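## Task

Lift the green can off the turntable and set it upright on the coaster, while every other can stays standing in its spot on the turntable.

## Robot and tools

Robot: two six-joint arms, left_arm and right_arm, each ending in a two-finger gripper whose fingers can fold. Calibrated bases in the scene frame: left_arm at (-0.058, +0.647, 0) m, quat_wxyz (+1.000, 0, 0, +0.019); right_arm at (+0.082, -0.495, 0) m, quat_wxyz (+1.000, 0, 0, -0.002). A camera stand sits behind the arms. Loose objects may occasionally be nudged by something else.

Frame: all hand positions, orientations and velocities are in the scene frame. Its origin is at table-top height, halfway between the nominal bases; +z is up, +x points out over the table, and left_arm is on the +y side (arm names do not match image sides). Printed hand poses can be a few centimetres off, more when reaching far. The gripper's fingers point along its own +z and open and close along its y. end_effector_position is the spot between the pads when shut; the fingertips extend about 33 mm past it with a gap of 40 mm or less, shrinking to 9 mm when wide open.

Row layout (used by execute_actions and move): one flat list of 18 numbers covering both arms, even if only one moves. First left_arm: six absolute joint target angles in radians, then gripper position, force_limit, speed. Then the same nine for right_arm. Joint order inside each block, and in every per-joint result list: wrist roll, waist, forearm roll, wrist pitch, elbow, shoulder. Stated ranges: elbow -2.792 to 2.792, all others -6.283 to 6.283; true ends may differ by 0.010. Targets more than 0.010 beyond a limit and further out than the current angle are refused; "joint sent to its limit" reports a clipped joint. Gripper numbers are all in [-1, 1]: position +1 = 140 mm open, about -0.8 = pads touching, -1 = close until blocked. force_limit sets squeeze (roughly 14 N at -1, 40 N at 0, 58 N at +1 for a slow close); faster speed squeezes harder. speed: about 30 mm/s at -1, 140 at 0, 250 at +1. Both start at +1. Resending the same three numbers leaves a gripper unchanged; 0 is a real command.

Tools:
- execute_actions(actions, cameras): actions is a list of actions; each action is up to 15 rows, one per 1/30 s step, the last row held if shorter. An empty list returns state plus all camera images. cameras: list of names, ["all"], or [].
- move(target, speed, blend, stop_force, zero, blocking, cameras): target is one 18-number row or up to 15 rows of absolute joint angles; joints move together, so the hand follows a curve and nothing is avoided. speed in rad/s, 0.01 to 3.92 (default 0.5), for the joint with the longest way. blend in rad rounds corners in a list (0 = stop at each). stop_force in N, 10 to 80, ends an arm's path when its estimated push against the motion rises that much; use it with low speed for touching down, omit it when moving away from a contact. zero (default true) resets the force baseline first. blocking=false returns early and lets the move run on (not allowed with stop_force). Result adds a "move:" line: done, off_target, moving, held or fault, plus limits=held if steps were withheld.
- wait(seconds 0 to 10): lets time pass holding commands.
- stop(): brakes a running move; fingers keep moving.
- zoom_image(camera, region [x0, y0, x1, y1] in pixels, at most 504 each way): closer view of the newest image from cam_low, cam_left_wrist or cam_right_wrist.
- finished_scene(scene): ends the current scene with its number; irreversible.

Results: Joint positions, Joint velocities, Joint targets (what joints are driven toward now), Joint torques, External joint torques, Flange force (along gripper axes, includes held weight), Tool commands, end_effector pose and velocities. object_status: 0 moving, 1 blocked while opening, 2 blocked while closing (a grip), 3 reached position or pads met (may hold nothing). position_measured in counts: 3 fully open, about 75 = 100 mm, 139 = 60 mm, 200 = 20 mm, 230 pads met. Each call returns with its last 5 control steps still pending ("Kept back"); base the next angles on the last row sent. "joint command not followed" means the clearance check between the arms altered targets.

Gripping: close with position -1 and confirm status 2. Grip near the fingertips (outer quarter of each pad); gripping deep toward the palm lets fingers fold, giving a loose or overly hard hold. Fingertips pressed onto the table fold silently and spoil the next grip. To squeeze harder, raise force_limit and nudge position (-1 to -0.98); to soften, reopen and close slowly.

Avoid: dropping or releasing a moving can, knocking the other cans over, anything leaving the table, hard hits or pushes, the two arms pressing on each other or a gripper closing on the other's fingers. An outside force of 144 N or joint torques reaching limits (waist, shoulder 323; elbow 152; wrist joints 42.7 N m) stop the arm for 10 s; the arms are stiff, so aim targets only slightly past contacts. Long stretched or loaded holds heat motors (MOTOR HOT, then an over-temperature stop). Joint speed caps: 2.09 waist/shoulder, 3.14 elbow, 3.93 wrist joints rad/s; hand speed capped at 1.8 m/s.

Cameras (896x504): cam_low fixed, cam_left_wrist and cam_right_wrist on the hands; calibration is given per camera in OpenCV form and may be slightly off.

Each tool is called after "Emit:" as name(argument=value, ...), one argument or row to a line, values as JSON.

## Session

Emit:
execute_actions(
  actions=[],
)

Scene clock: 0.00 s.
left_arm: end_effector_position=(+0.4591, +0.7310, +0.3841) position_measured=3 object_status=3 end_effector_quat_wxyz=(-0.131, +0.943, -0.100, +0.291) | right_arm: end_effector_position=(+0.4179, -0.0917, +0.3656) position_measured=3 object_status=3 end_effector_quat_wxyz=(-0.253, +0.644, +0.607, +0.392)
Joint names: [wrist roll, waist, forearm roll, wrist pitch, elbow, shoulder]
Joint positions: left_arm=[1.612 -0.078 0.29 0.83 2.091 -0.377] | right_arm=[-0.127 0.359 1.05 0.905 2.269 -0.38]
Joint velocities: within noise
Joint torques (N m): no reading
External joint torques (N m): no reading
Flange force (N): no reading
Joint targets: left_arm=[1.612 -0.078 0.290 0.830 2.091 -0.377] | right_arm=[-0.127 0.359 1.050 0.905 2.269 -0.380]
Tool commands: left_gripper/position=+1.0 left_gripper/force_limit=+1.0 left_gripper/speed=+1.0 right_gripper/position=+1.0 right_gripper/force_limit=+1.0 right_gripper/speed=+1.0
camera_calibration:
cam_left_wrist: T_world_to_cam=[[-0.133677, -0.944932, -0.298719, 0.876604], [-0.955002, 0.203357, -0.215909, 0.379178], [0.264766, 0.256415, -0.929597, 0.185107], [0, 0, 0, 1]] pos_world=[0.430288, 0.703758, 0.515802]
cam_right_wrist: T_world_to_cam=[[0.976656, -0.15289, 0.150893, -0.472358], [-0.0385595, -0.815812, -0.57703, 0.156451], [0.211322, 0.557741, -0.802663, 0.401553], [0, 0, 0, 1]] pos_world=[0.382507, -0.168547, 0.483864]

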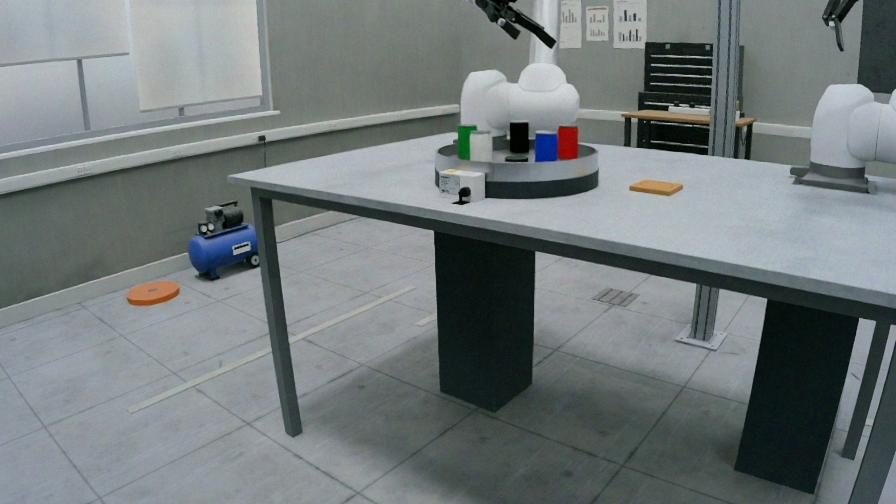

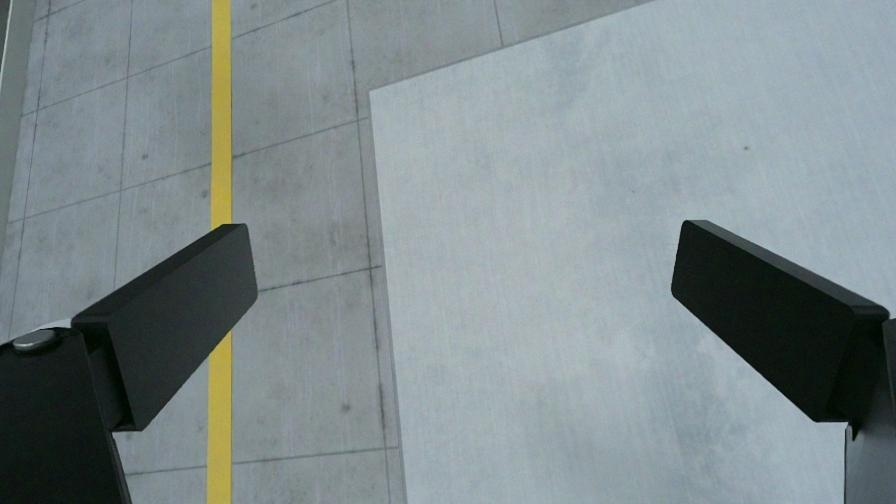

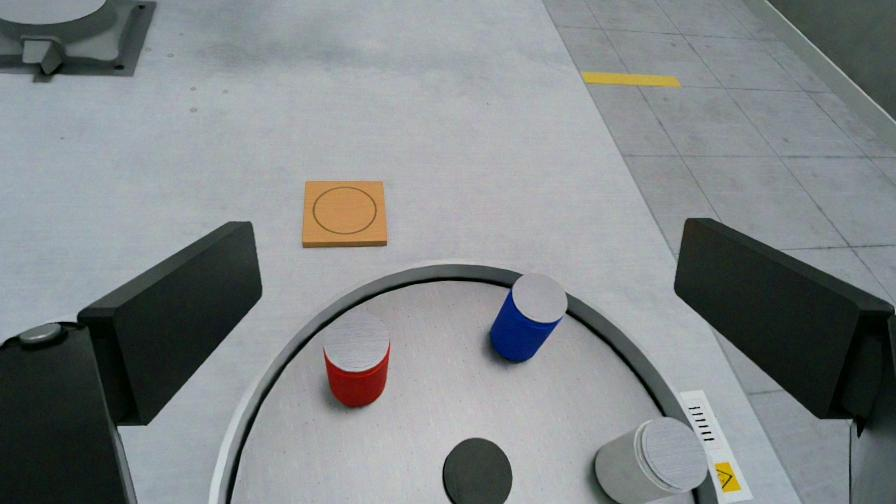

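Emit:
move(
  target=[1.612,-0.078,0.29,0.83,2.091,-0.377,1,1,1,-0.091,0.784,0,1.3025,2.0297,-0.1906,0.5,1,1],
  speed=0.9,
  cameras=["cam_right_wrist"],
)

Emit:
wait(
  seconds=2,
  cameras=["cam_right_wrist"],
)

Emit:
move(
  target=[1.612,-0.078,0.29,0.83,2.091,-0.377,1,1,1,-0.091,0.784,0,0.9761,2.2324,-0.0669,0.5,1,1],
  speed=0.4,
  cameras=["cam_right_wrist","cam_low"],
)

Scene clock: 2.33 s.
left_arm: end_effector_position=(+0.4592, +0.7309, +0.3844) position_measured=3 object_status=3 end_effector_quat_wxyz=(-0.131, +0.942, -0.100, +0.291) | right_arm: end_effector_position=(+0.3570, -0.1740, +0.2806) position_measured=66 object_status=3 end_effector_quat_wxyz=(+0.000, +0.343, +0.939, +0.000)
Joint names: [wrist roll, waist, forearm roll, wrist pitch, elbow, shoulder]
Joint positions: left_arm=[1.612 -0.078 0.29 0.83 2.091 -0.377] | right_arm=[-0.091 0.784 0 1.302 2.03 -0.191]
Joint torques (N m): left_arm=[0.23 -2.49 4.61 -1.19 -41.46 -5.02] | right_arm=[0.63 -0.42 4.08 0.05 -41.37 -20.12]
External joint torques (N m): left_arm=[-0.25 2.51 0.03 -0.3 -1.88 -0.28] | right_arm=[-0.63 0.33 0.09 -0.05 1.16 -0.54]
Flange force (N): left_arm=[1.1 -7.6 0.6] | right_arm=[-0.7 -2.6 1.6]
Joint targets: left_arm=[1.612 -0.078 0.290 0.830 2.091 -0.377] | right_arm=[-0.091 0.784 0.000 1.302 2.030 -0.191]
move: done
camera_calibration:
cam_right_wrist: T_world_to_cam=[[0.650572, 0.759313, 0.0141245, -0.0991994], [0.712466, -0.616662, 0.334844, -0.451486], [0.262961, -0.207777, -0.942168, 0.279569], [0, 0, 0, 1]] pos_world=[0.312689, -0.145003, 0.415979]
Images, in order (width x height): cam_right_wrist 896x504.

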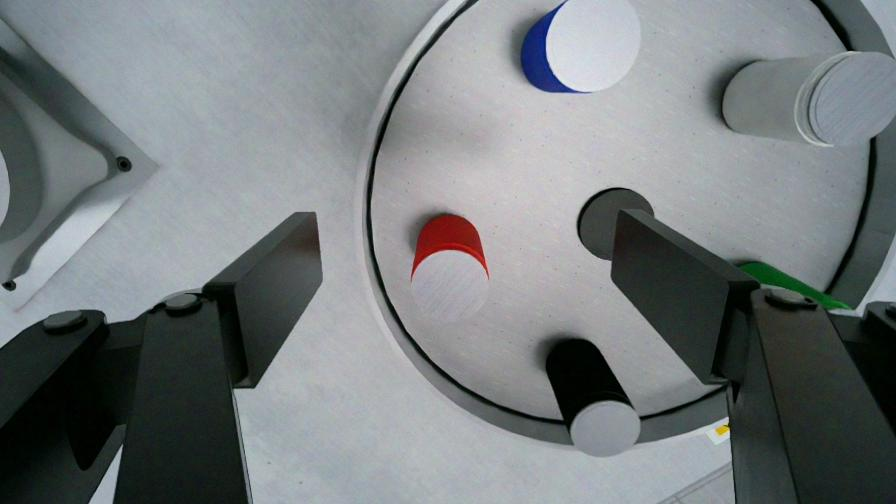

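Scene clock: 4.33 s.
left_arm: end_effector_position=(+0.4592, +0.7309, +0.3844) position_measured=3 object_status=3 end_effector_quat_wxyz=(-0.131, +0.942, -0.100, +0.291) | right_arm: end_effector_position=(+0.3571, -0.1740, +0.2806) position_measured=66 object_status=3 end_effector_quat_wxyz=(+0.000, +0.343, +0.939, +0.000)
Joint names: [wrist roll, waist, forearm roll, wrist pitch, elbow, shoulder]
Joint positions: left_arm=[1.612 -0.078 0.29 0.83 2.091 -0.377] | right_arm=[-0.091 0.784 0 1.303 2.03 -0.191]
Joint torques (N m): left_arm=[0.24 -2.01 4.58 -1.18 -41.67 -5.33] | right_arm=[0.65 -0.81 4.26 0.07 -41.56 -20.03]
External joint torques (N m): left_arm=[-0.26 1.95 0.07 -0.32 -1.74 0.2] | right_arm=[-0.65 0.74 -0.09 -0.07 1.33 -0.66]
Flange force (N): left_arm=[1.9 -5.9 1.0] | right_arm=[0.2 -2.9 1.8]
Joint targets: left_arm=[1.612 -0.078 0.290 0.830 2.091 -0.377] | right_arm=[-0.091 0.784 0.000 1.302 2.030 -0.191]
Tool commands: left_gripper/position=+1.0 left_gripper/force_limit=+1.0 left_gripper/speed=+1.0 right_gripper/position=+0.5 right_gripper/force_limit=+1.0 right_gripper/speed=+1.0
wait: 2.00 s; at rest by 0.17 s
camera_calibration:
cam_right_wrist: T_world_to_cam=[[0.650473, 0.759399, 0.0140675, -0.099132], [0.712515, -0.616519, 0.335002, -0.451546], [0.263073, -0.207886, -0.942113, 0.279495], [0, 0, 0, 1]] pos_world=[0.312688, -0.145002, 0.415979]
Images, in order (width x height): cam_right_wrist 896x504.

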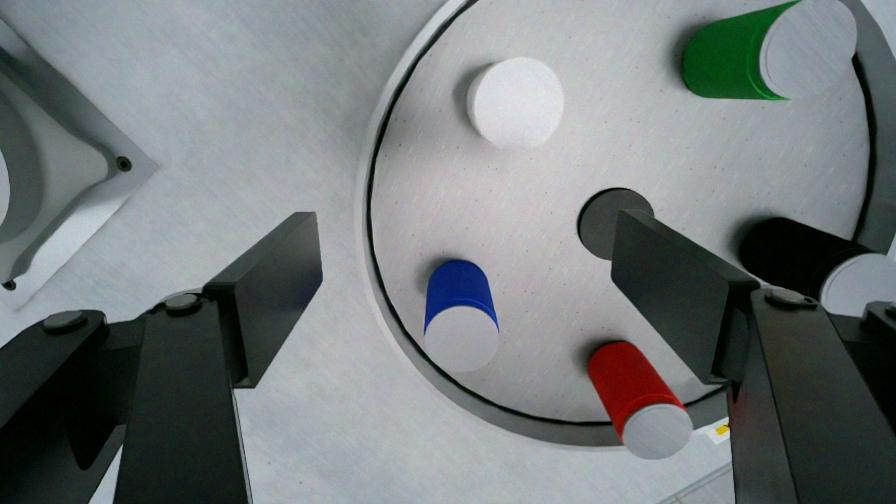

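Scene clock: 5.67 s.
left_arm: end_effector_position=(+0.4592, +0.7309, +0.3844) position_measured=3 object_status=3 end_effector_quat_wxyz=(-0.131, +0.942, -0.100, +0.291) | right_arm: end_effector_position=(+0.3571, -0.1740, +0.1255) position_measured=66 object_status=3 end_effector_quat_wxyz=(+0.000, +0.343, +0.939, +0.000)
Joint names: [wrist roll, waist, forearm roll, wrist pitch, elbow, shoulder]
Joint positions: left_arm=[1.612 -0.078 0.29 0.83 2.091 -0.377] | right_arm=[-0.091 0.784 0 0.976 2.232 -0.067]
Joint torques (N m): left_arm=[0.21 -1.75 4.61 -1.21 -41.6 -4.66] | right_arm=[0.61 -1.4 3.69 0.33 -35.04 -27.28]
External joint torques (N m): left_arm=[-0.22 1.74 0.04 -0.29 -1.8 -0.6] | right_arm=[-0.61 1.35 -0.11 -0.34 0.42 -0.45]
Flange force (N): left_arm=[1.1 -5.3 -0.3] | right_arm=[1.8 -1.2 0.7]
Joint targets: left_arm=[1.612 -0.078 0.290 0.830 2.091 -0.377] | right_arm=[-0.091 0.784 0.000 0.976 2.232 -0.067]
move: done
camera_calibration:
cam_right_wrist: T_world_to_cam=[[0.650473, 0.759399, 0.0140675, -0.0969502], [0.712515, -0.616519, 0.335002, -0.399587], [0.263073, -0.207886, -0.942113, 0.133374], [0, 0, 0, 1]] pos_world=[0.312688, -0.145002, 0.260879]
Images, in order (width x height): cam_low 896x504, cam_right_wrist 896x504.

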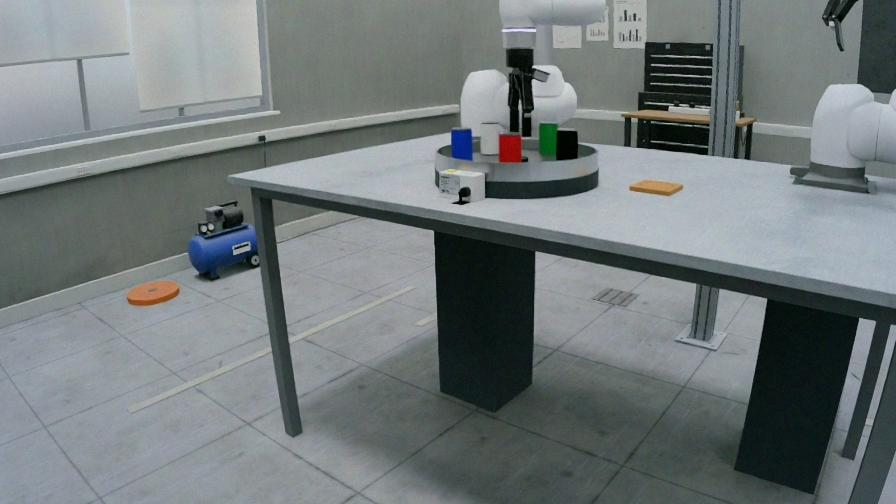

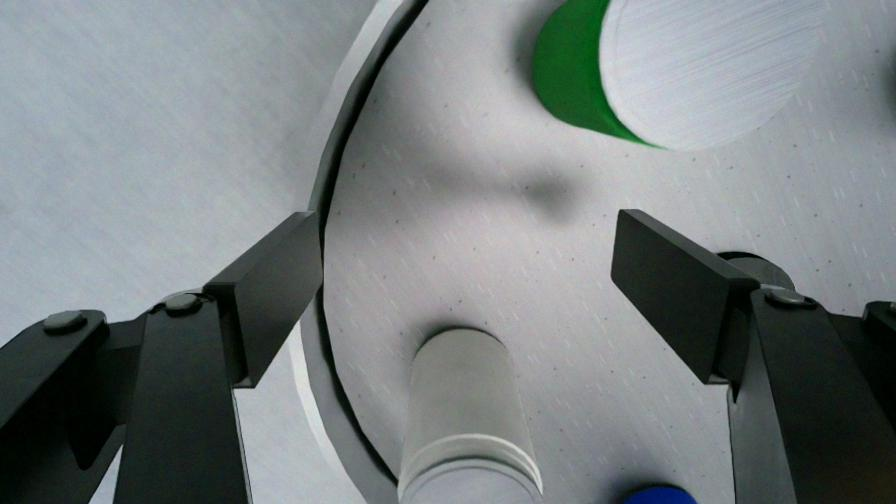

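Emit:
wait(
  seconds=7,
)

Scene clock: 12.97 s.
left_arm: end_effector_position=(+0.4592, +0.7309, +0.3844) position_measured=3 object_status=3 end_effector_quat_wxyz=(-0.131, +0.942, -0.100, +0.291) | right_arm: end_effector_position=(+0.3571, -0.1740, +0.1254) position_measured=66 object_status=3 end_effector_quat_wxyz=(+0.000, +0.343, +0.939, +0.000)
Joint names: [wrist roll, waist, forearm roll, wrist pitch, elbow, shoulder]
Joint positions: left_arm=[1.612 -0.078 0.29 0.83 2.091 -0.377] | right_arm=[-0.091 0.784 0 0.976 2.232 -0.067]
Joint torques (N m): left_arm=[0.24 -2 4.6 -1.17 -41.59 -5.02] | right_arm=[0.59 -0.88 3.72 0.06 -35.63 -27.57]
External joint torques (N m): left_arm=[-0.25 2.13 0.06 -0.32 -1.82 -0.49] | right_arm=[-0.59 0.8 -0.14 -0.07 1.07 -0.04]
Flange force (N): left_arm=[1.0 -6.4 0.2] | right_arm=[0.5 -1.7 1.3]
Joint targets: left_arm=[1.612 -0.078 0.290 0.830 2.091 -0.377] | right_arm=[-0.091 0.784 0.000 0.976 2.232 -0.067]
Tool commands: left_gripper/position=+1.0 left_gripper/force_limit=+1.0 left_gripper/speed=+1.0 right_gripper/position=+0.5 right_gripper/force_limit=+1.0 right_gripper/speed=+1.0
wait: 7.00 s; at rest from the start

Emit:
wait(
  seconds=1.05,
)

Emit:
move(
  target=[
    [1.612,-0.078,0.29,0.83,2.091,-0.377,1,1,1,-0.091,0.594,0,0.9761,2.2324,-0.0669,-1,-1,0],
    [1.612,-0.078,0.29,0.83,2.091,-0.377,1,1,1,-0.091,0.594,0,1.3025,2.0297,-0.1906,-1,-1,0],
  ],
  speed=[0.27,0.4],
  cameras=["cam_right_wrist","cam_low"],
)

Scene clock: 14.33 s.
left_arm: end_effector_position=(+0.4592, +0.7309, +0.3844) position_measured=3 object_status=3 end_effector_quat_wxyz=(-0.131, +0.942, -0.100, +0.291) | right_arm: end_effector_position=(+0.3571, -0.1740, +0.1254) position_measured=66 object_status=3 end_effector_quat_wxyz=(+0.000, +0.343, +0.939, +0.000)
Joint names: [wrist roll, waist, forearm roll, wrist pitch, elbow, shoulder]
Joint positions: left_arm=[1.612 -0.078 0.29 0.83 2.091 -0.377] | right_arm=[-0.091 0.784 0 0.976 2.232 -0.067]
Joint torques (N m): left_arm=[0.26 -2.11 4.59 -1.16 -41.65 -5.1] | right_arm=[0.61 -0.96 3.69 0.1 -35.49 -26.97]
External joint torques (N m): left_arm=[-0.27 2.14 0.07 -0.33 -1.73 -0.18] | right_arm=[-0.61 0.98 -0.1 -0.11 0.95 -0.72]
Flange force (N): left_arm=[1.3 -6.3 0.7] | right_arm=[0.9 -2.6 0.5]
Joint targets: left_arm=[1.612 -0.078 0.290 0.830 2.091 -0.377] | right_arm=[-0.091 0.784 0.000 0.976 2.232 -0.067]
Tool commands: left_gripper/position=+1.0 left_gripper/force_limit=+1.0 left_gripper/speed=+1.0 right_gripper/position=+0.5 right_gripper/force_limit=+1.0 right_gripper/speed=+1.0
wait: 1.07 s; at rest from the start

Scene clock: 16.77 s.
left_arm: end_effector_position=(+0.4592, +0.7309, +0.3844) position_measured=3 object_status=3 end_effector_quat_wxyz=(-0.131, +0.942, -0.100, +0.291) | right_arm: end_effector_position=(+0.4127, -0.2318, +0.2805) position_measured=154 object_status=2 end_effector_quat_wxyz=(+0.000, +0.430, +0.903, +0.000)
Joint names: [wrist roll, waist, forearm roll, wrist pitch, elbow, shoulder]
Joint positions: left_arm=[1.612 -0.078 0.29 0.83 2.091 -0.377] | right_arm=[-0.091 0.594 0 1.302 2.03 -0.191]
Joint torques (N m): left_arm=[0.16 -2 4.55 -1.15 -41.59 -5.3] | right_arm=[0.65 -0.78 4.28 0.18 -42.37 -20.28]
External joint torques (N m): left_arm=[-0.17 1.92 0.1 -0.34 -1.79 0.19] | right_arm=[-0.65 0.73 -0.12 -0.19 2.21 -0.31]
Flange force (N): left_arm=[1.9 -6.1 1.0] | right_arm=[0.2 -3.5 3.5]
Joint targets: left_arm=[1.612 -0.078 0.290 0.830 2.091 -0.377] | right_arm=[-0.091 0.594 0.000 1.302 2.030 -0.191]
move: done
camera_calibration:
cam_right_wrist: T_world_to_cam=[[0.782233, 0.622828, 0.0140194, -0.177514], [0.583232, -0.740042, 0.334929, -0.502043], [0.218978, -0.253816, -0.942139, 0.260303], [0, 0, 0, 1]] pos_world=[0.374664, -0.194903, 0.415879]
Images, in order (width x height): cam_low 896x504, cam_right_wrist 896x504.

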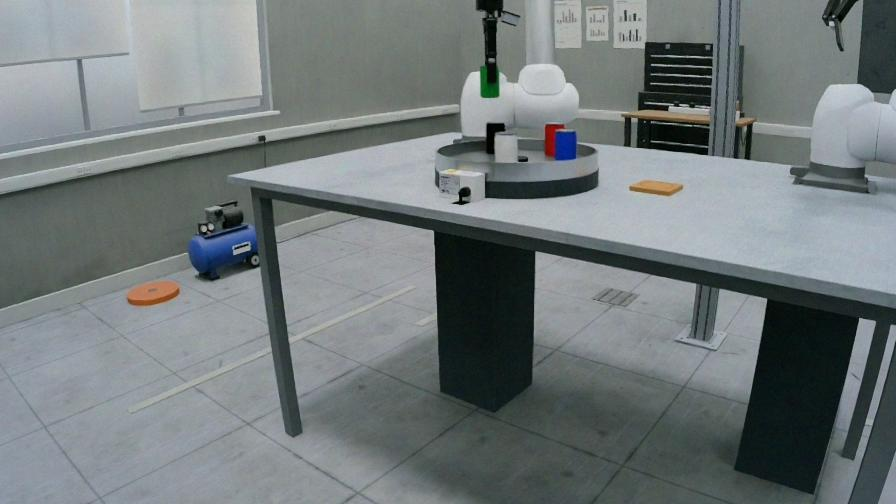

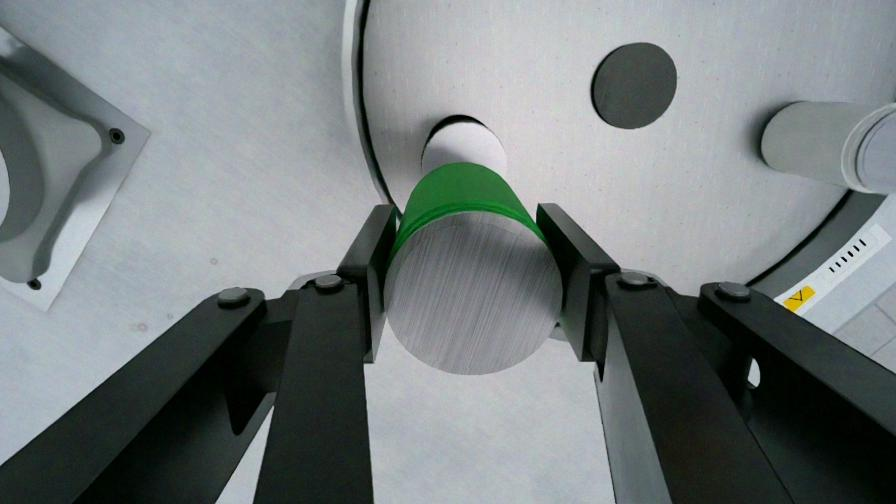

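Emit:
move(
  target=[1.612,-0.078,0.29,0.83,2.091,-0.377,1,1,1,-0.091,1.04,0,1.3661,1.3888,0.3867,-1,-1,0],
  speed=0.7,
  cameras=["cam_right_wrist"],
)

Scene clock: 18.80 s.
left_arm: end_effector_position=(+0.4592, +0.7309, +0.3844) position_measured=3 object_status=3 end_effector_quat_wxyz=(-0.131, +0.942, -0.100, +0.291) | right_arm: end_effector_position=(+0.4501, +0.1946, +0.2806) position_measured=154 object_status=2 end_effector_quat_wxyz=(+0.000, +0.220, +0.975, +0.000)
Joint names: [wrist roll, waist, forearm roll, wrist pitch, elbow, shoulder]
Joint positions: left_arm=[1.612 -0.078 0.29 0.83 2.091 -0.377] | right_arm=[-0.091 1.04 0 1.366 1.389 0.387]
Joint torques (N m): left_arm=[0.14 -1.77 4.6 -1.23 -41.58 -5.04] | right_arm=[0.59 -0.58 4.34 0.1 -43.18 -83.1]
External joint torques (N m): left_arm=[-0.16 1.74 0.06 -0.28 -1.94 -0.23] | right_arm=[-0.59 0.66 -0.09 -0.1 2.33 3.3]
Flange force (N): left_arm=[1.8 -5.7 0.1] | right_arm=[0.1 -0.1 4.4]
Joint targets: left_arm=[1.612 -0.078 0.290 0.830 2.091 -0.377] | right_arm=[-0.091 1.040 0.000 1.366 1.389 0.387]
move: done
camera_calibration:
cam_right_wrist: T_world_to_cam=[[0.43709, 0.899309, 0.0140174, -0.370646], [0.845376, -0.416098, 0.334965, -0.389409], [0.30707, -0.13456, -0.942126, 0.297672], [0, 0, 0, 1]] pos_world=[0.399797, 0.211347, 0.416079]
Images, in order (width x height): cam_right_wrist 896x504.

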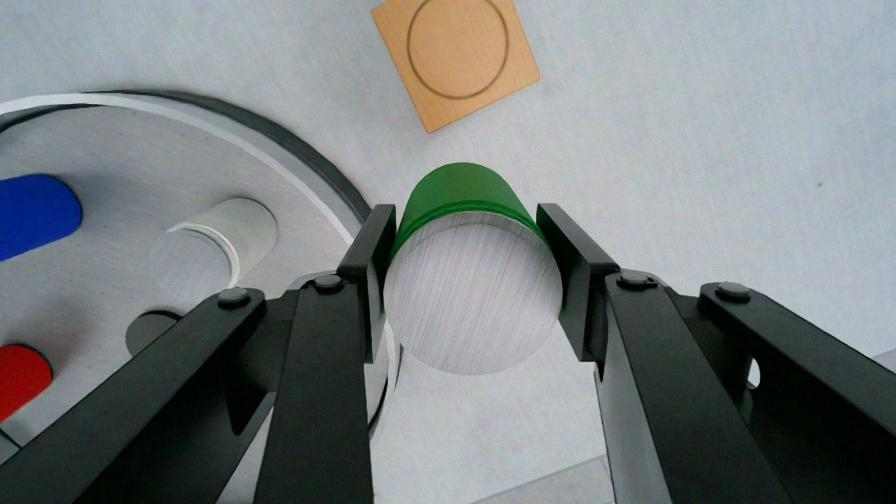

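Emit:
move(
  target=[
    [1.612,-0.078,0.29,0.83,2.091,-0.377,1,1,1,-0.091,1.148,0,1.371,1.3722,0.3984,-1,-1,0],
    [1.612,-0.078,0.29,0.83,2.091,-0.377,1,1,1,-0.091,1.148,0,1.1177,1.5448,0.4791,-1,-1,0],
  ],
  speed=[0.5,0.25],
  blend=0.03,
  cameras=["cam_low","cam_right_wrist"],
)

Emit:
move(
  target=[1.612,-0.078,0.29,0.83,2.091,-0.377,1,1,1,-0.091,1.148,0,1.0314,1.5889,0.5213,-1,-1,0],
  speed=0.04,
  stop_force=10,
  cameras=["cam_low","cam_right_wrist"],
)

Emit:
zoom_image(
  camera="cam_low",
  region=[580, 80, 740, 220],
)

Scene clock: 21.10 s.
left_arm: end_effector_position=(+0.4592, +0.7309, +0.3844) position_measured=3 object_status=3 end_effector_quat_wxyz=(-0.131, +0.942, -0.100, +0.291) | right_arm: end_effector_position=(+0.3765, +0.2370, +0.1256) position_measured=154 object_status=2 end_effector_quat_wxyz=(+0.000, +0.167, +0.986, +0.000)
Joint names: [wrist roll, waist, forearm roll, wrist pitch, elbow, shoulder]
Joint positions: left_arm=[1.612 -0.078 0.29 0.83 2.091 -0.377] | right_arm=[-0.091 1.148 0 1.118 1.545 0.479]
Joint torques (N m): left_arm=[0.19 -1.98 4.66 -1.23 -41.75 -4.98] | right_arm=[0.63 -0.97 3.98 0.19 -39.1 -89.65]
External joint torques (N m): left_arm=[-0.21 1.91 -0.01 -0.27 -1.65 -0.1] | right_arm=[-0.63 0.61 -0.09 -0.2 1.52 4.67]
Flange force (N): left_arm=[1.3 -6.0 0.5] | right_arm=[-0.2 3.1 5.0]
Joint targets: left_arm=[1.612 -0.078 0.290 0.830 2.091 -0.377] | right_arm=[-0.091 1.148 0.000 1.118 1.545 0.479]
move: done
camera_calibration:
cam_right_wrist: T_world_to_cam=[[0.337541, 0.941205, 0.0141012, -0.346932], [0.885312, -0.322515, 0.334974, -0.294848], [0.319827, -0.100584, -0.942122, 0.166985], [0, 0, 0, 1]] pos_world=[0.32473, 0.248237, 0.260979]
Images, in order (width x height): cam_low 896x504, cam_right_wrist 896x504.

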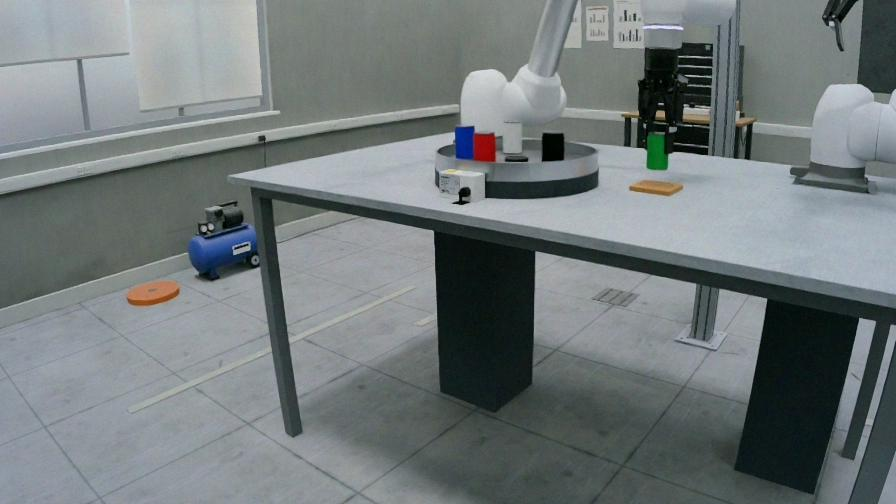

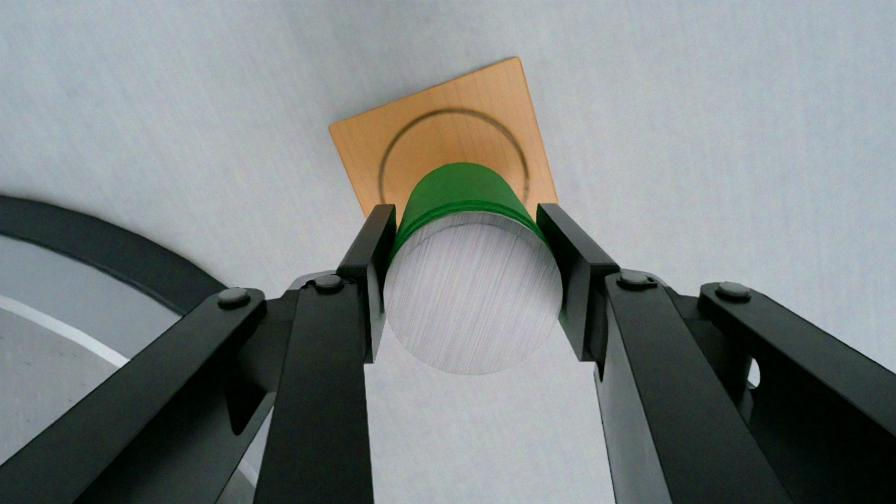

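Scene clock: 23.33 s.
left_arm: end_effector_position=(+0.4592, +0.7309, +0.3844) position_measured=3 object_status=3 end_effector_quat_wxyz=(-0.131, +0.942, -0.100, +0.291) | right_arm: end_effector_position=(+0.3767, +0.2374, +0.0843) position_measured=154 object_status=2 end_effector_quat_wxyz=(+0.000, +0.167, +0.986, +0.000)
Joint names: [wrist roll, waist, forearm roll, wrist pitch, elbow, shoulder]
Joint positions: left_arm=[1.612 -0.078 0.29 0.83 2.091 -0.377] | right_arm=[-0.091 1.148 0 1.053 1.578 0.511]
Joint torques (N m): left_arm=[0.24 -1.9 4.58 -1.19 -41.84 -5.27] | right_arm=[0.61 -1.03 3.96 -2.19 -26.64 -66.42]
External joint torques (N m): left_arm=[-0.26 1.85 0.07 -0.31 -1.62 0.21] | right_arm=[-0.61 1 -0.2 2.19 -9.62 -20.12]
Flange force (N): left_arm=[1.8 -5.5 1.0] | right_arm=[0.7 -4.3 -26.8]
Joint targets: left_arm=[1.612 -0.078 0.290 0.830 2.091 -0.377] | right_arm=[-0.091 1.148 0.000 1.053 1.578 0.511]
move: contact (right_arm); right_arm: the wrist pitch is farthest, 0.021 rad from its target
camera_calibration:
cam_right_wrist: T_world_to_cam=[[0.3375, 0.941217, 0.0143216, -0.346831], [0.885292, -0.322544, 0.334996, -0.281053], [0.319923, -0.100382, -0.942111, 0.127968], [0, 0, 0, 1]] pos_world=[0.324929, 0.248637, 0.219679]
Images, in order (width x height): cam_low 896x504, cam_right_wrist 896x504.

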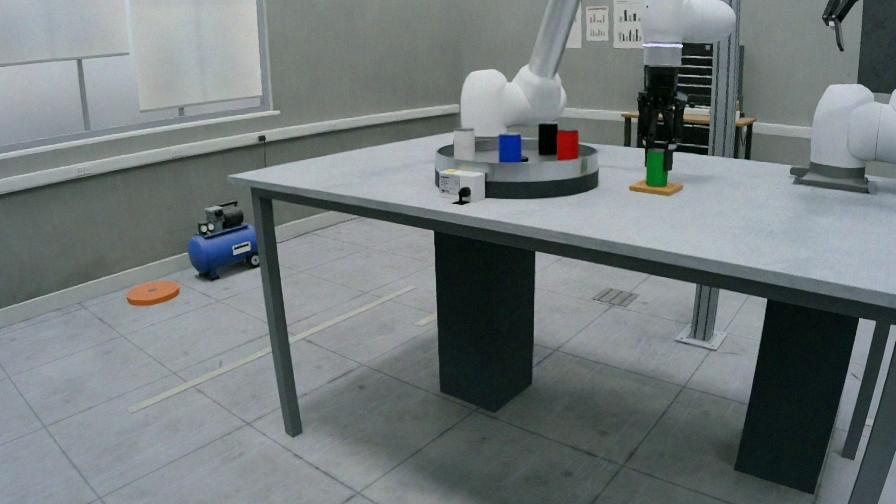

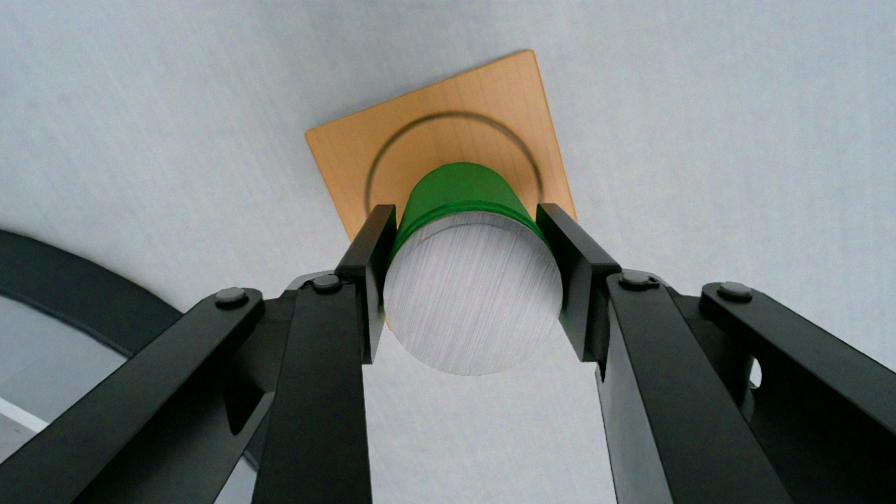

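Scaled by 3.150 from the camera's 896x504 image, which has a finer 1280x720 frame.

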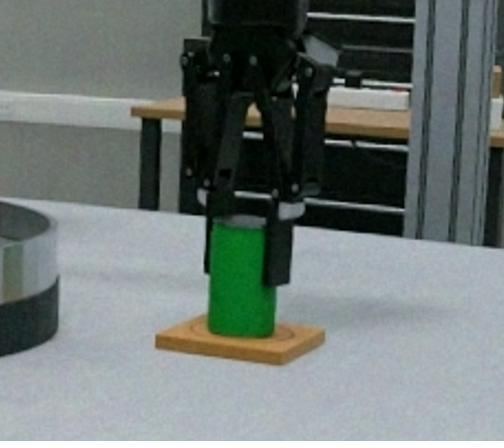

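Good. Release.

Emit:
move(
  target=[
    [1.612,-0.078,0.29,0.83,2.091,-0.377,1,1,1,-0.091,1.148,0,1.053,1.578,0.511,0.3,-1,-0.7],
    [1.612,-0.078,0.29,0.83,2.091,-0.377,1,1,1,-0.091,1.148,0,1.371,1.3722,0.3984,0.3,-1,-0.7],
  ],
  speed=0.4,
  cameras=["cam_right_wrist"],
)

Scene clock: 25.73 s.
left_arm: end_effector_position=(+0.4592, +0.7309, +0.3844) position_measured=3 object_status=3 end_effector_quat_wxyz=(-0.131, +0.942, -0.100, +0.291) | right_arm: end_effector_position=(+0.3765, +0.2370, +0.2804) position_measured=91 object_status=3 end_effector_quat_wxyz=(+0.000, +0.167, +0.986, +0.000)
Joint names: [wrist roll, waist, forearm roll, wrist pitch, elbow, shoulder]
Joint positions: left_arm=[1.612 -0.078 0.29 0.83 2.091 -0.377] | right_arm=[-0.091 1.148 0 1.371 1.372 0.398]
Joint torques (N m): left_arm=[0.26 -2.23 4.63 -1.16 -41.62 -5.27] | right_arm=[0.65 -0.9 4.35 0.02 -42.49 -83.7]
External joint torques (N m): left_arm=[-0.28 2.19 0.02 -0.34 -1.82 0.17] | right_arm=[-0.65 0.84 -0.12 -0.03 1.67 3.03]
Flange force (N): left_arm=[1.8 -6.7 1.1] | right_arm=[0.2 1.0 3.3]
Joint targets: left_arm=[1.612 -0.078 0.290 0.830 2.091 -0.377] | right_arm=[-0.091 1.148 0.000 1.371 1.372 0.398]
move: done
camera_calibration:
cam_right_wrist: T_world_to_cam=[[0.337488, 0.941226, 0.013981, -0.349053], [0.885333, -0.322423, 0.335005, -0.346745], [0.319824, -0.100682, -0.942112, 0.312847], [0, 0, 0, 1]] pos_world=[0.32473, 0.248238, 0.415779]
Images, in order (width x height): cam_right_wrist 896x504.

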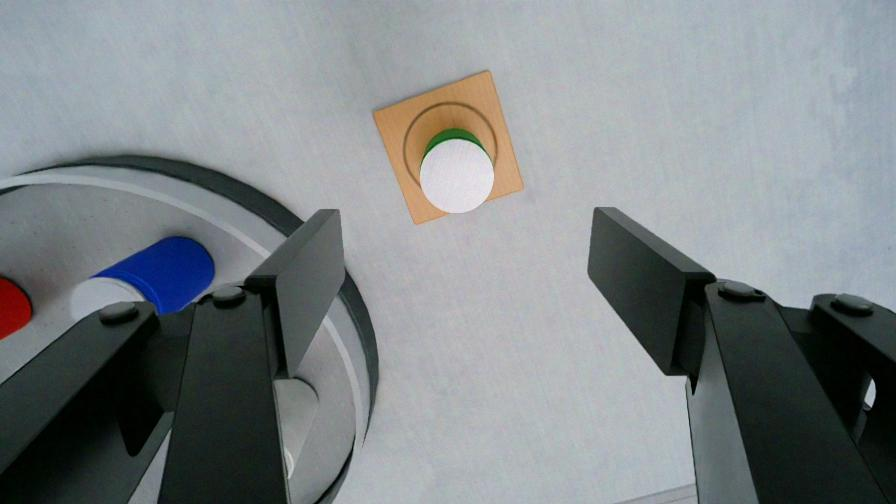

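Emit:
finished_scene(
  scene=2,
)

The scene is finished: the task was done.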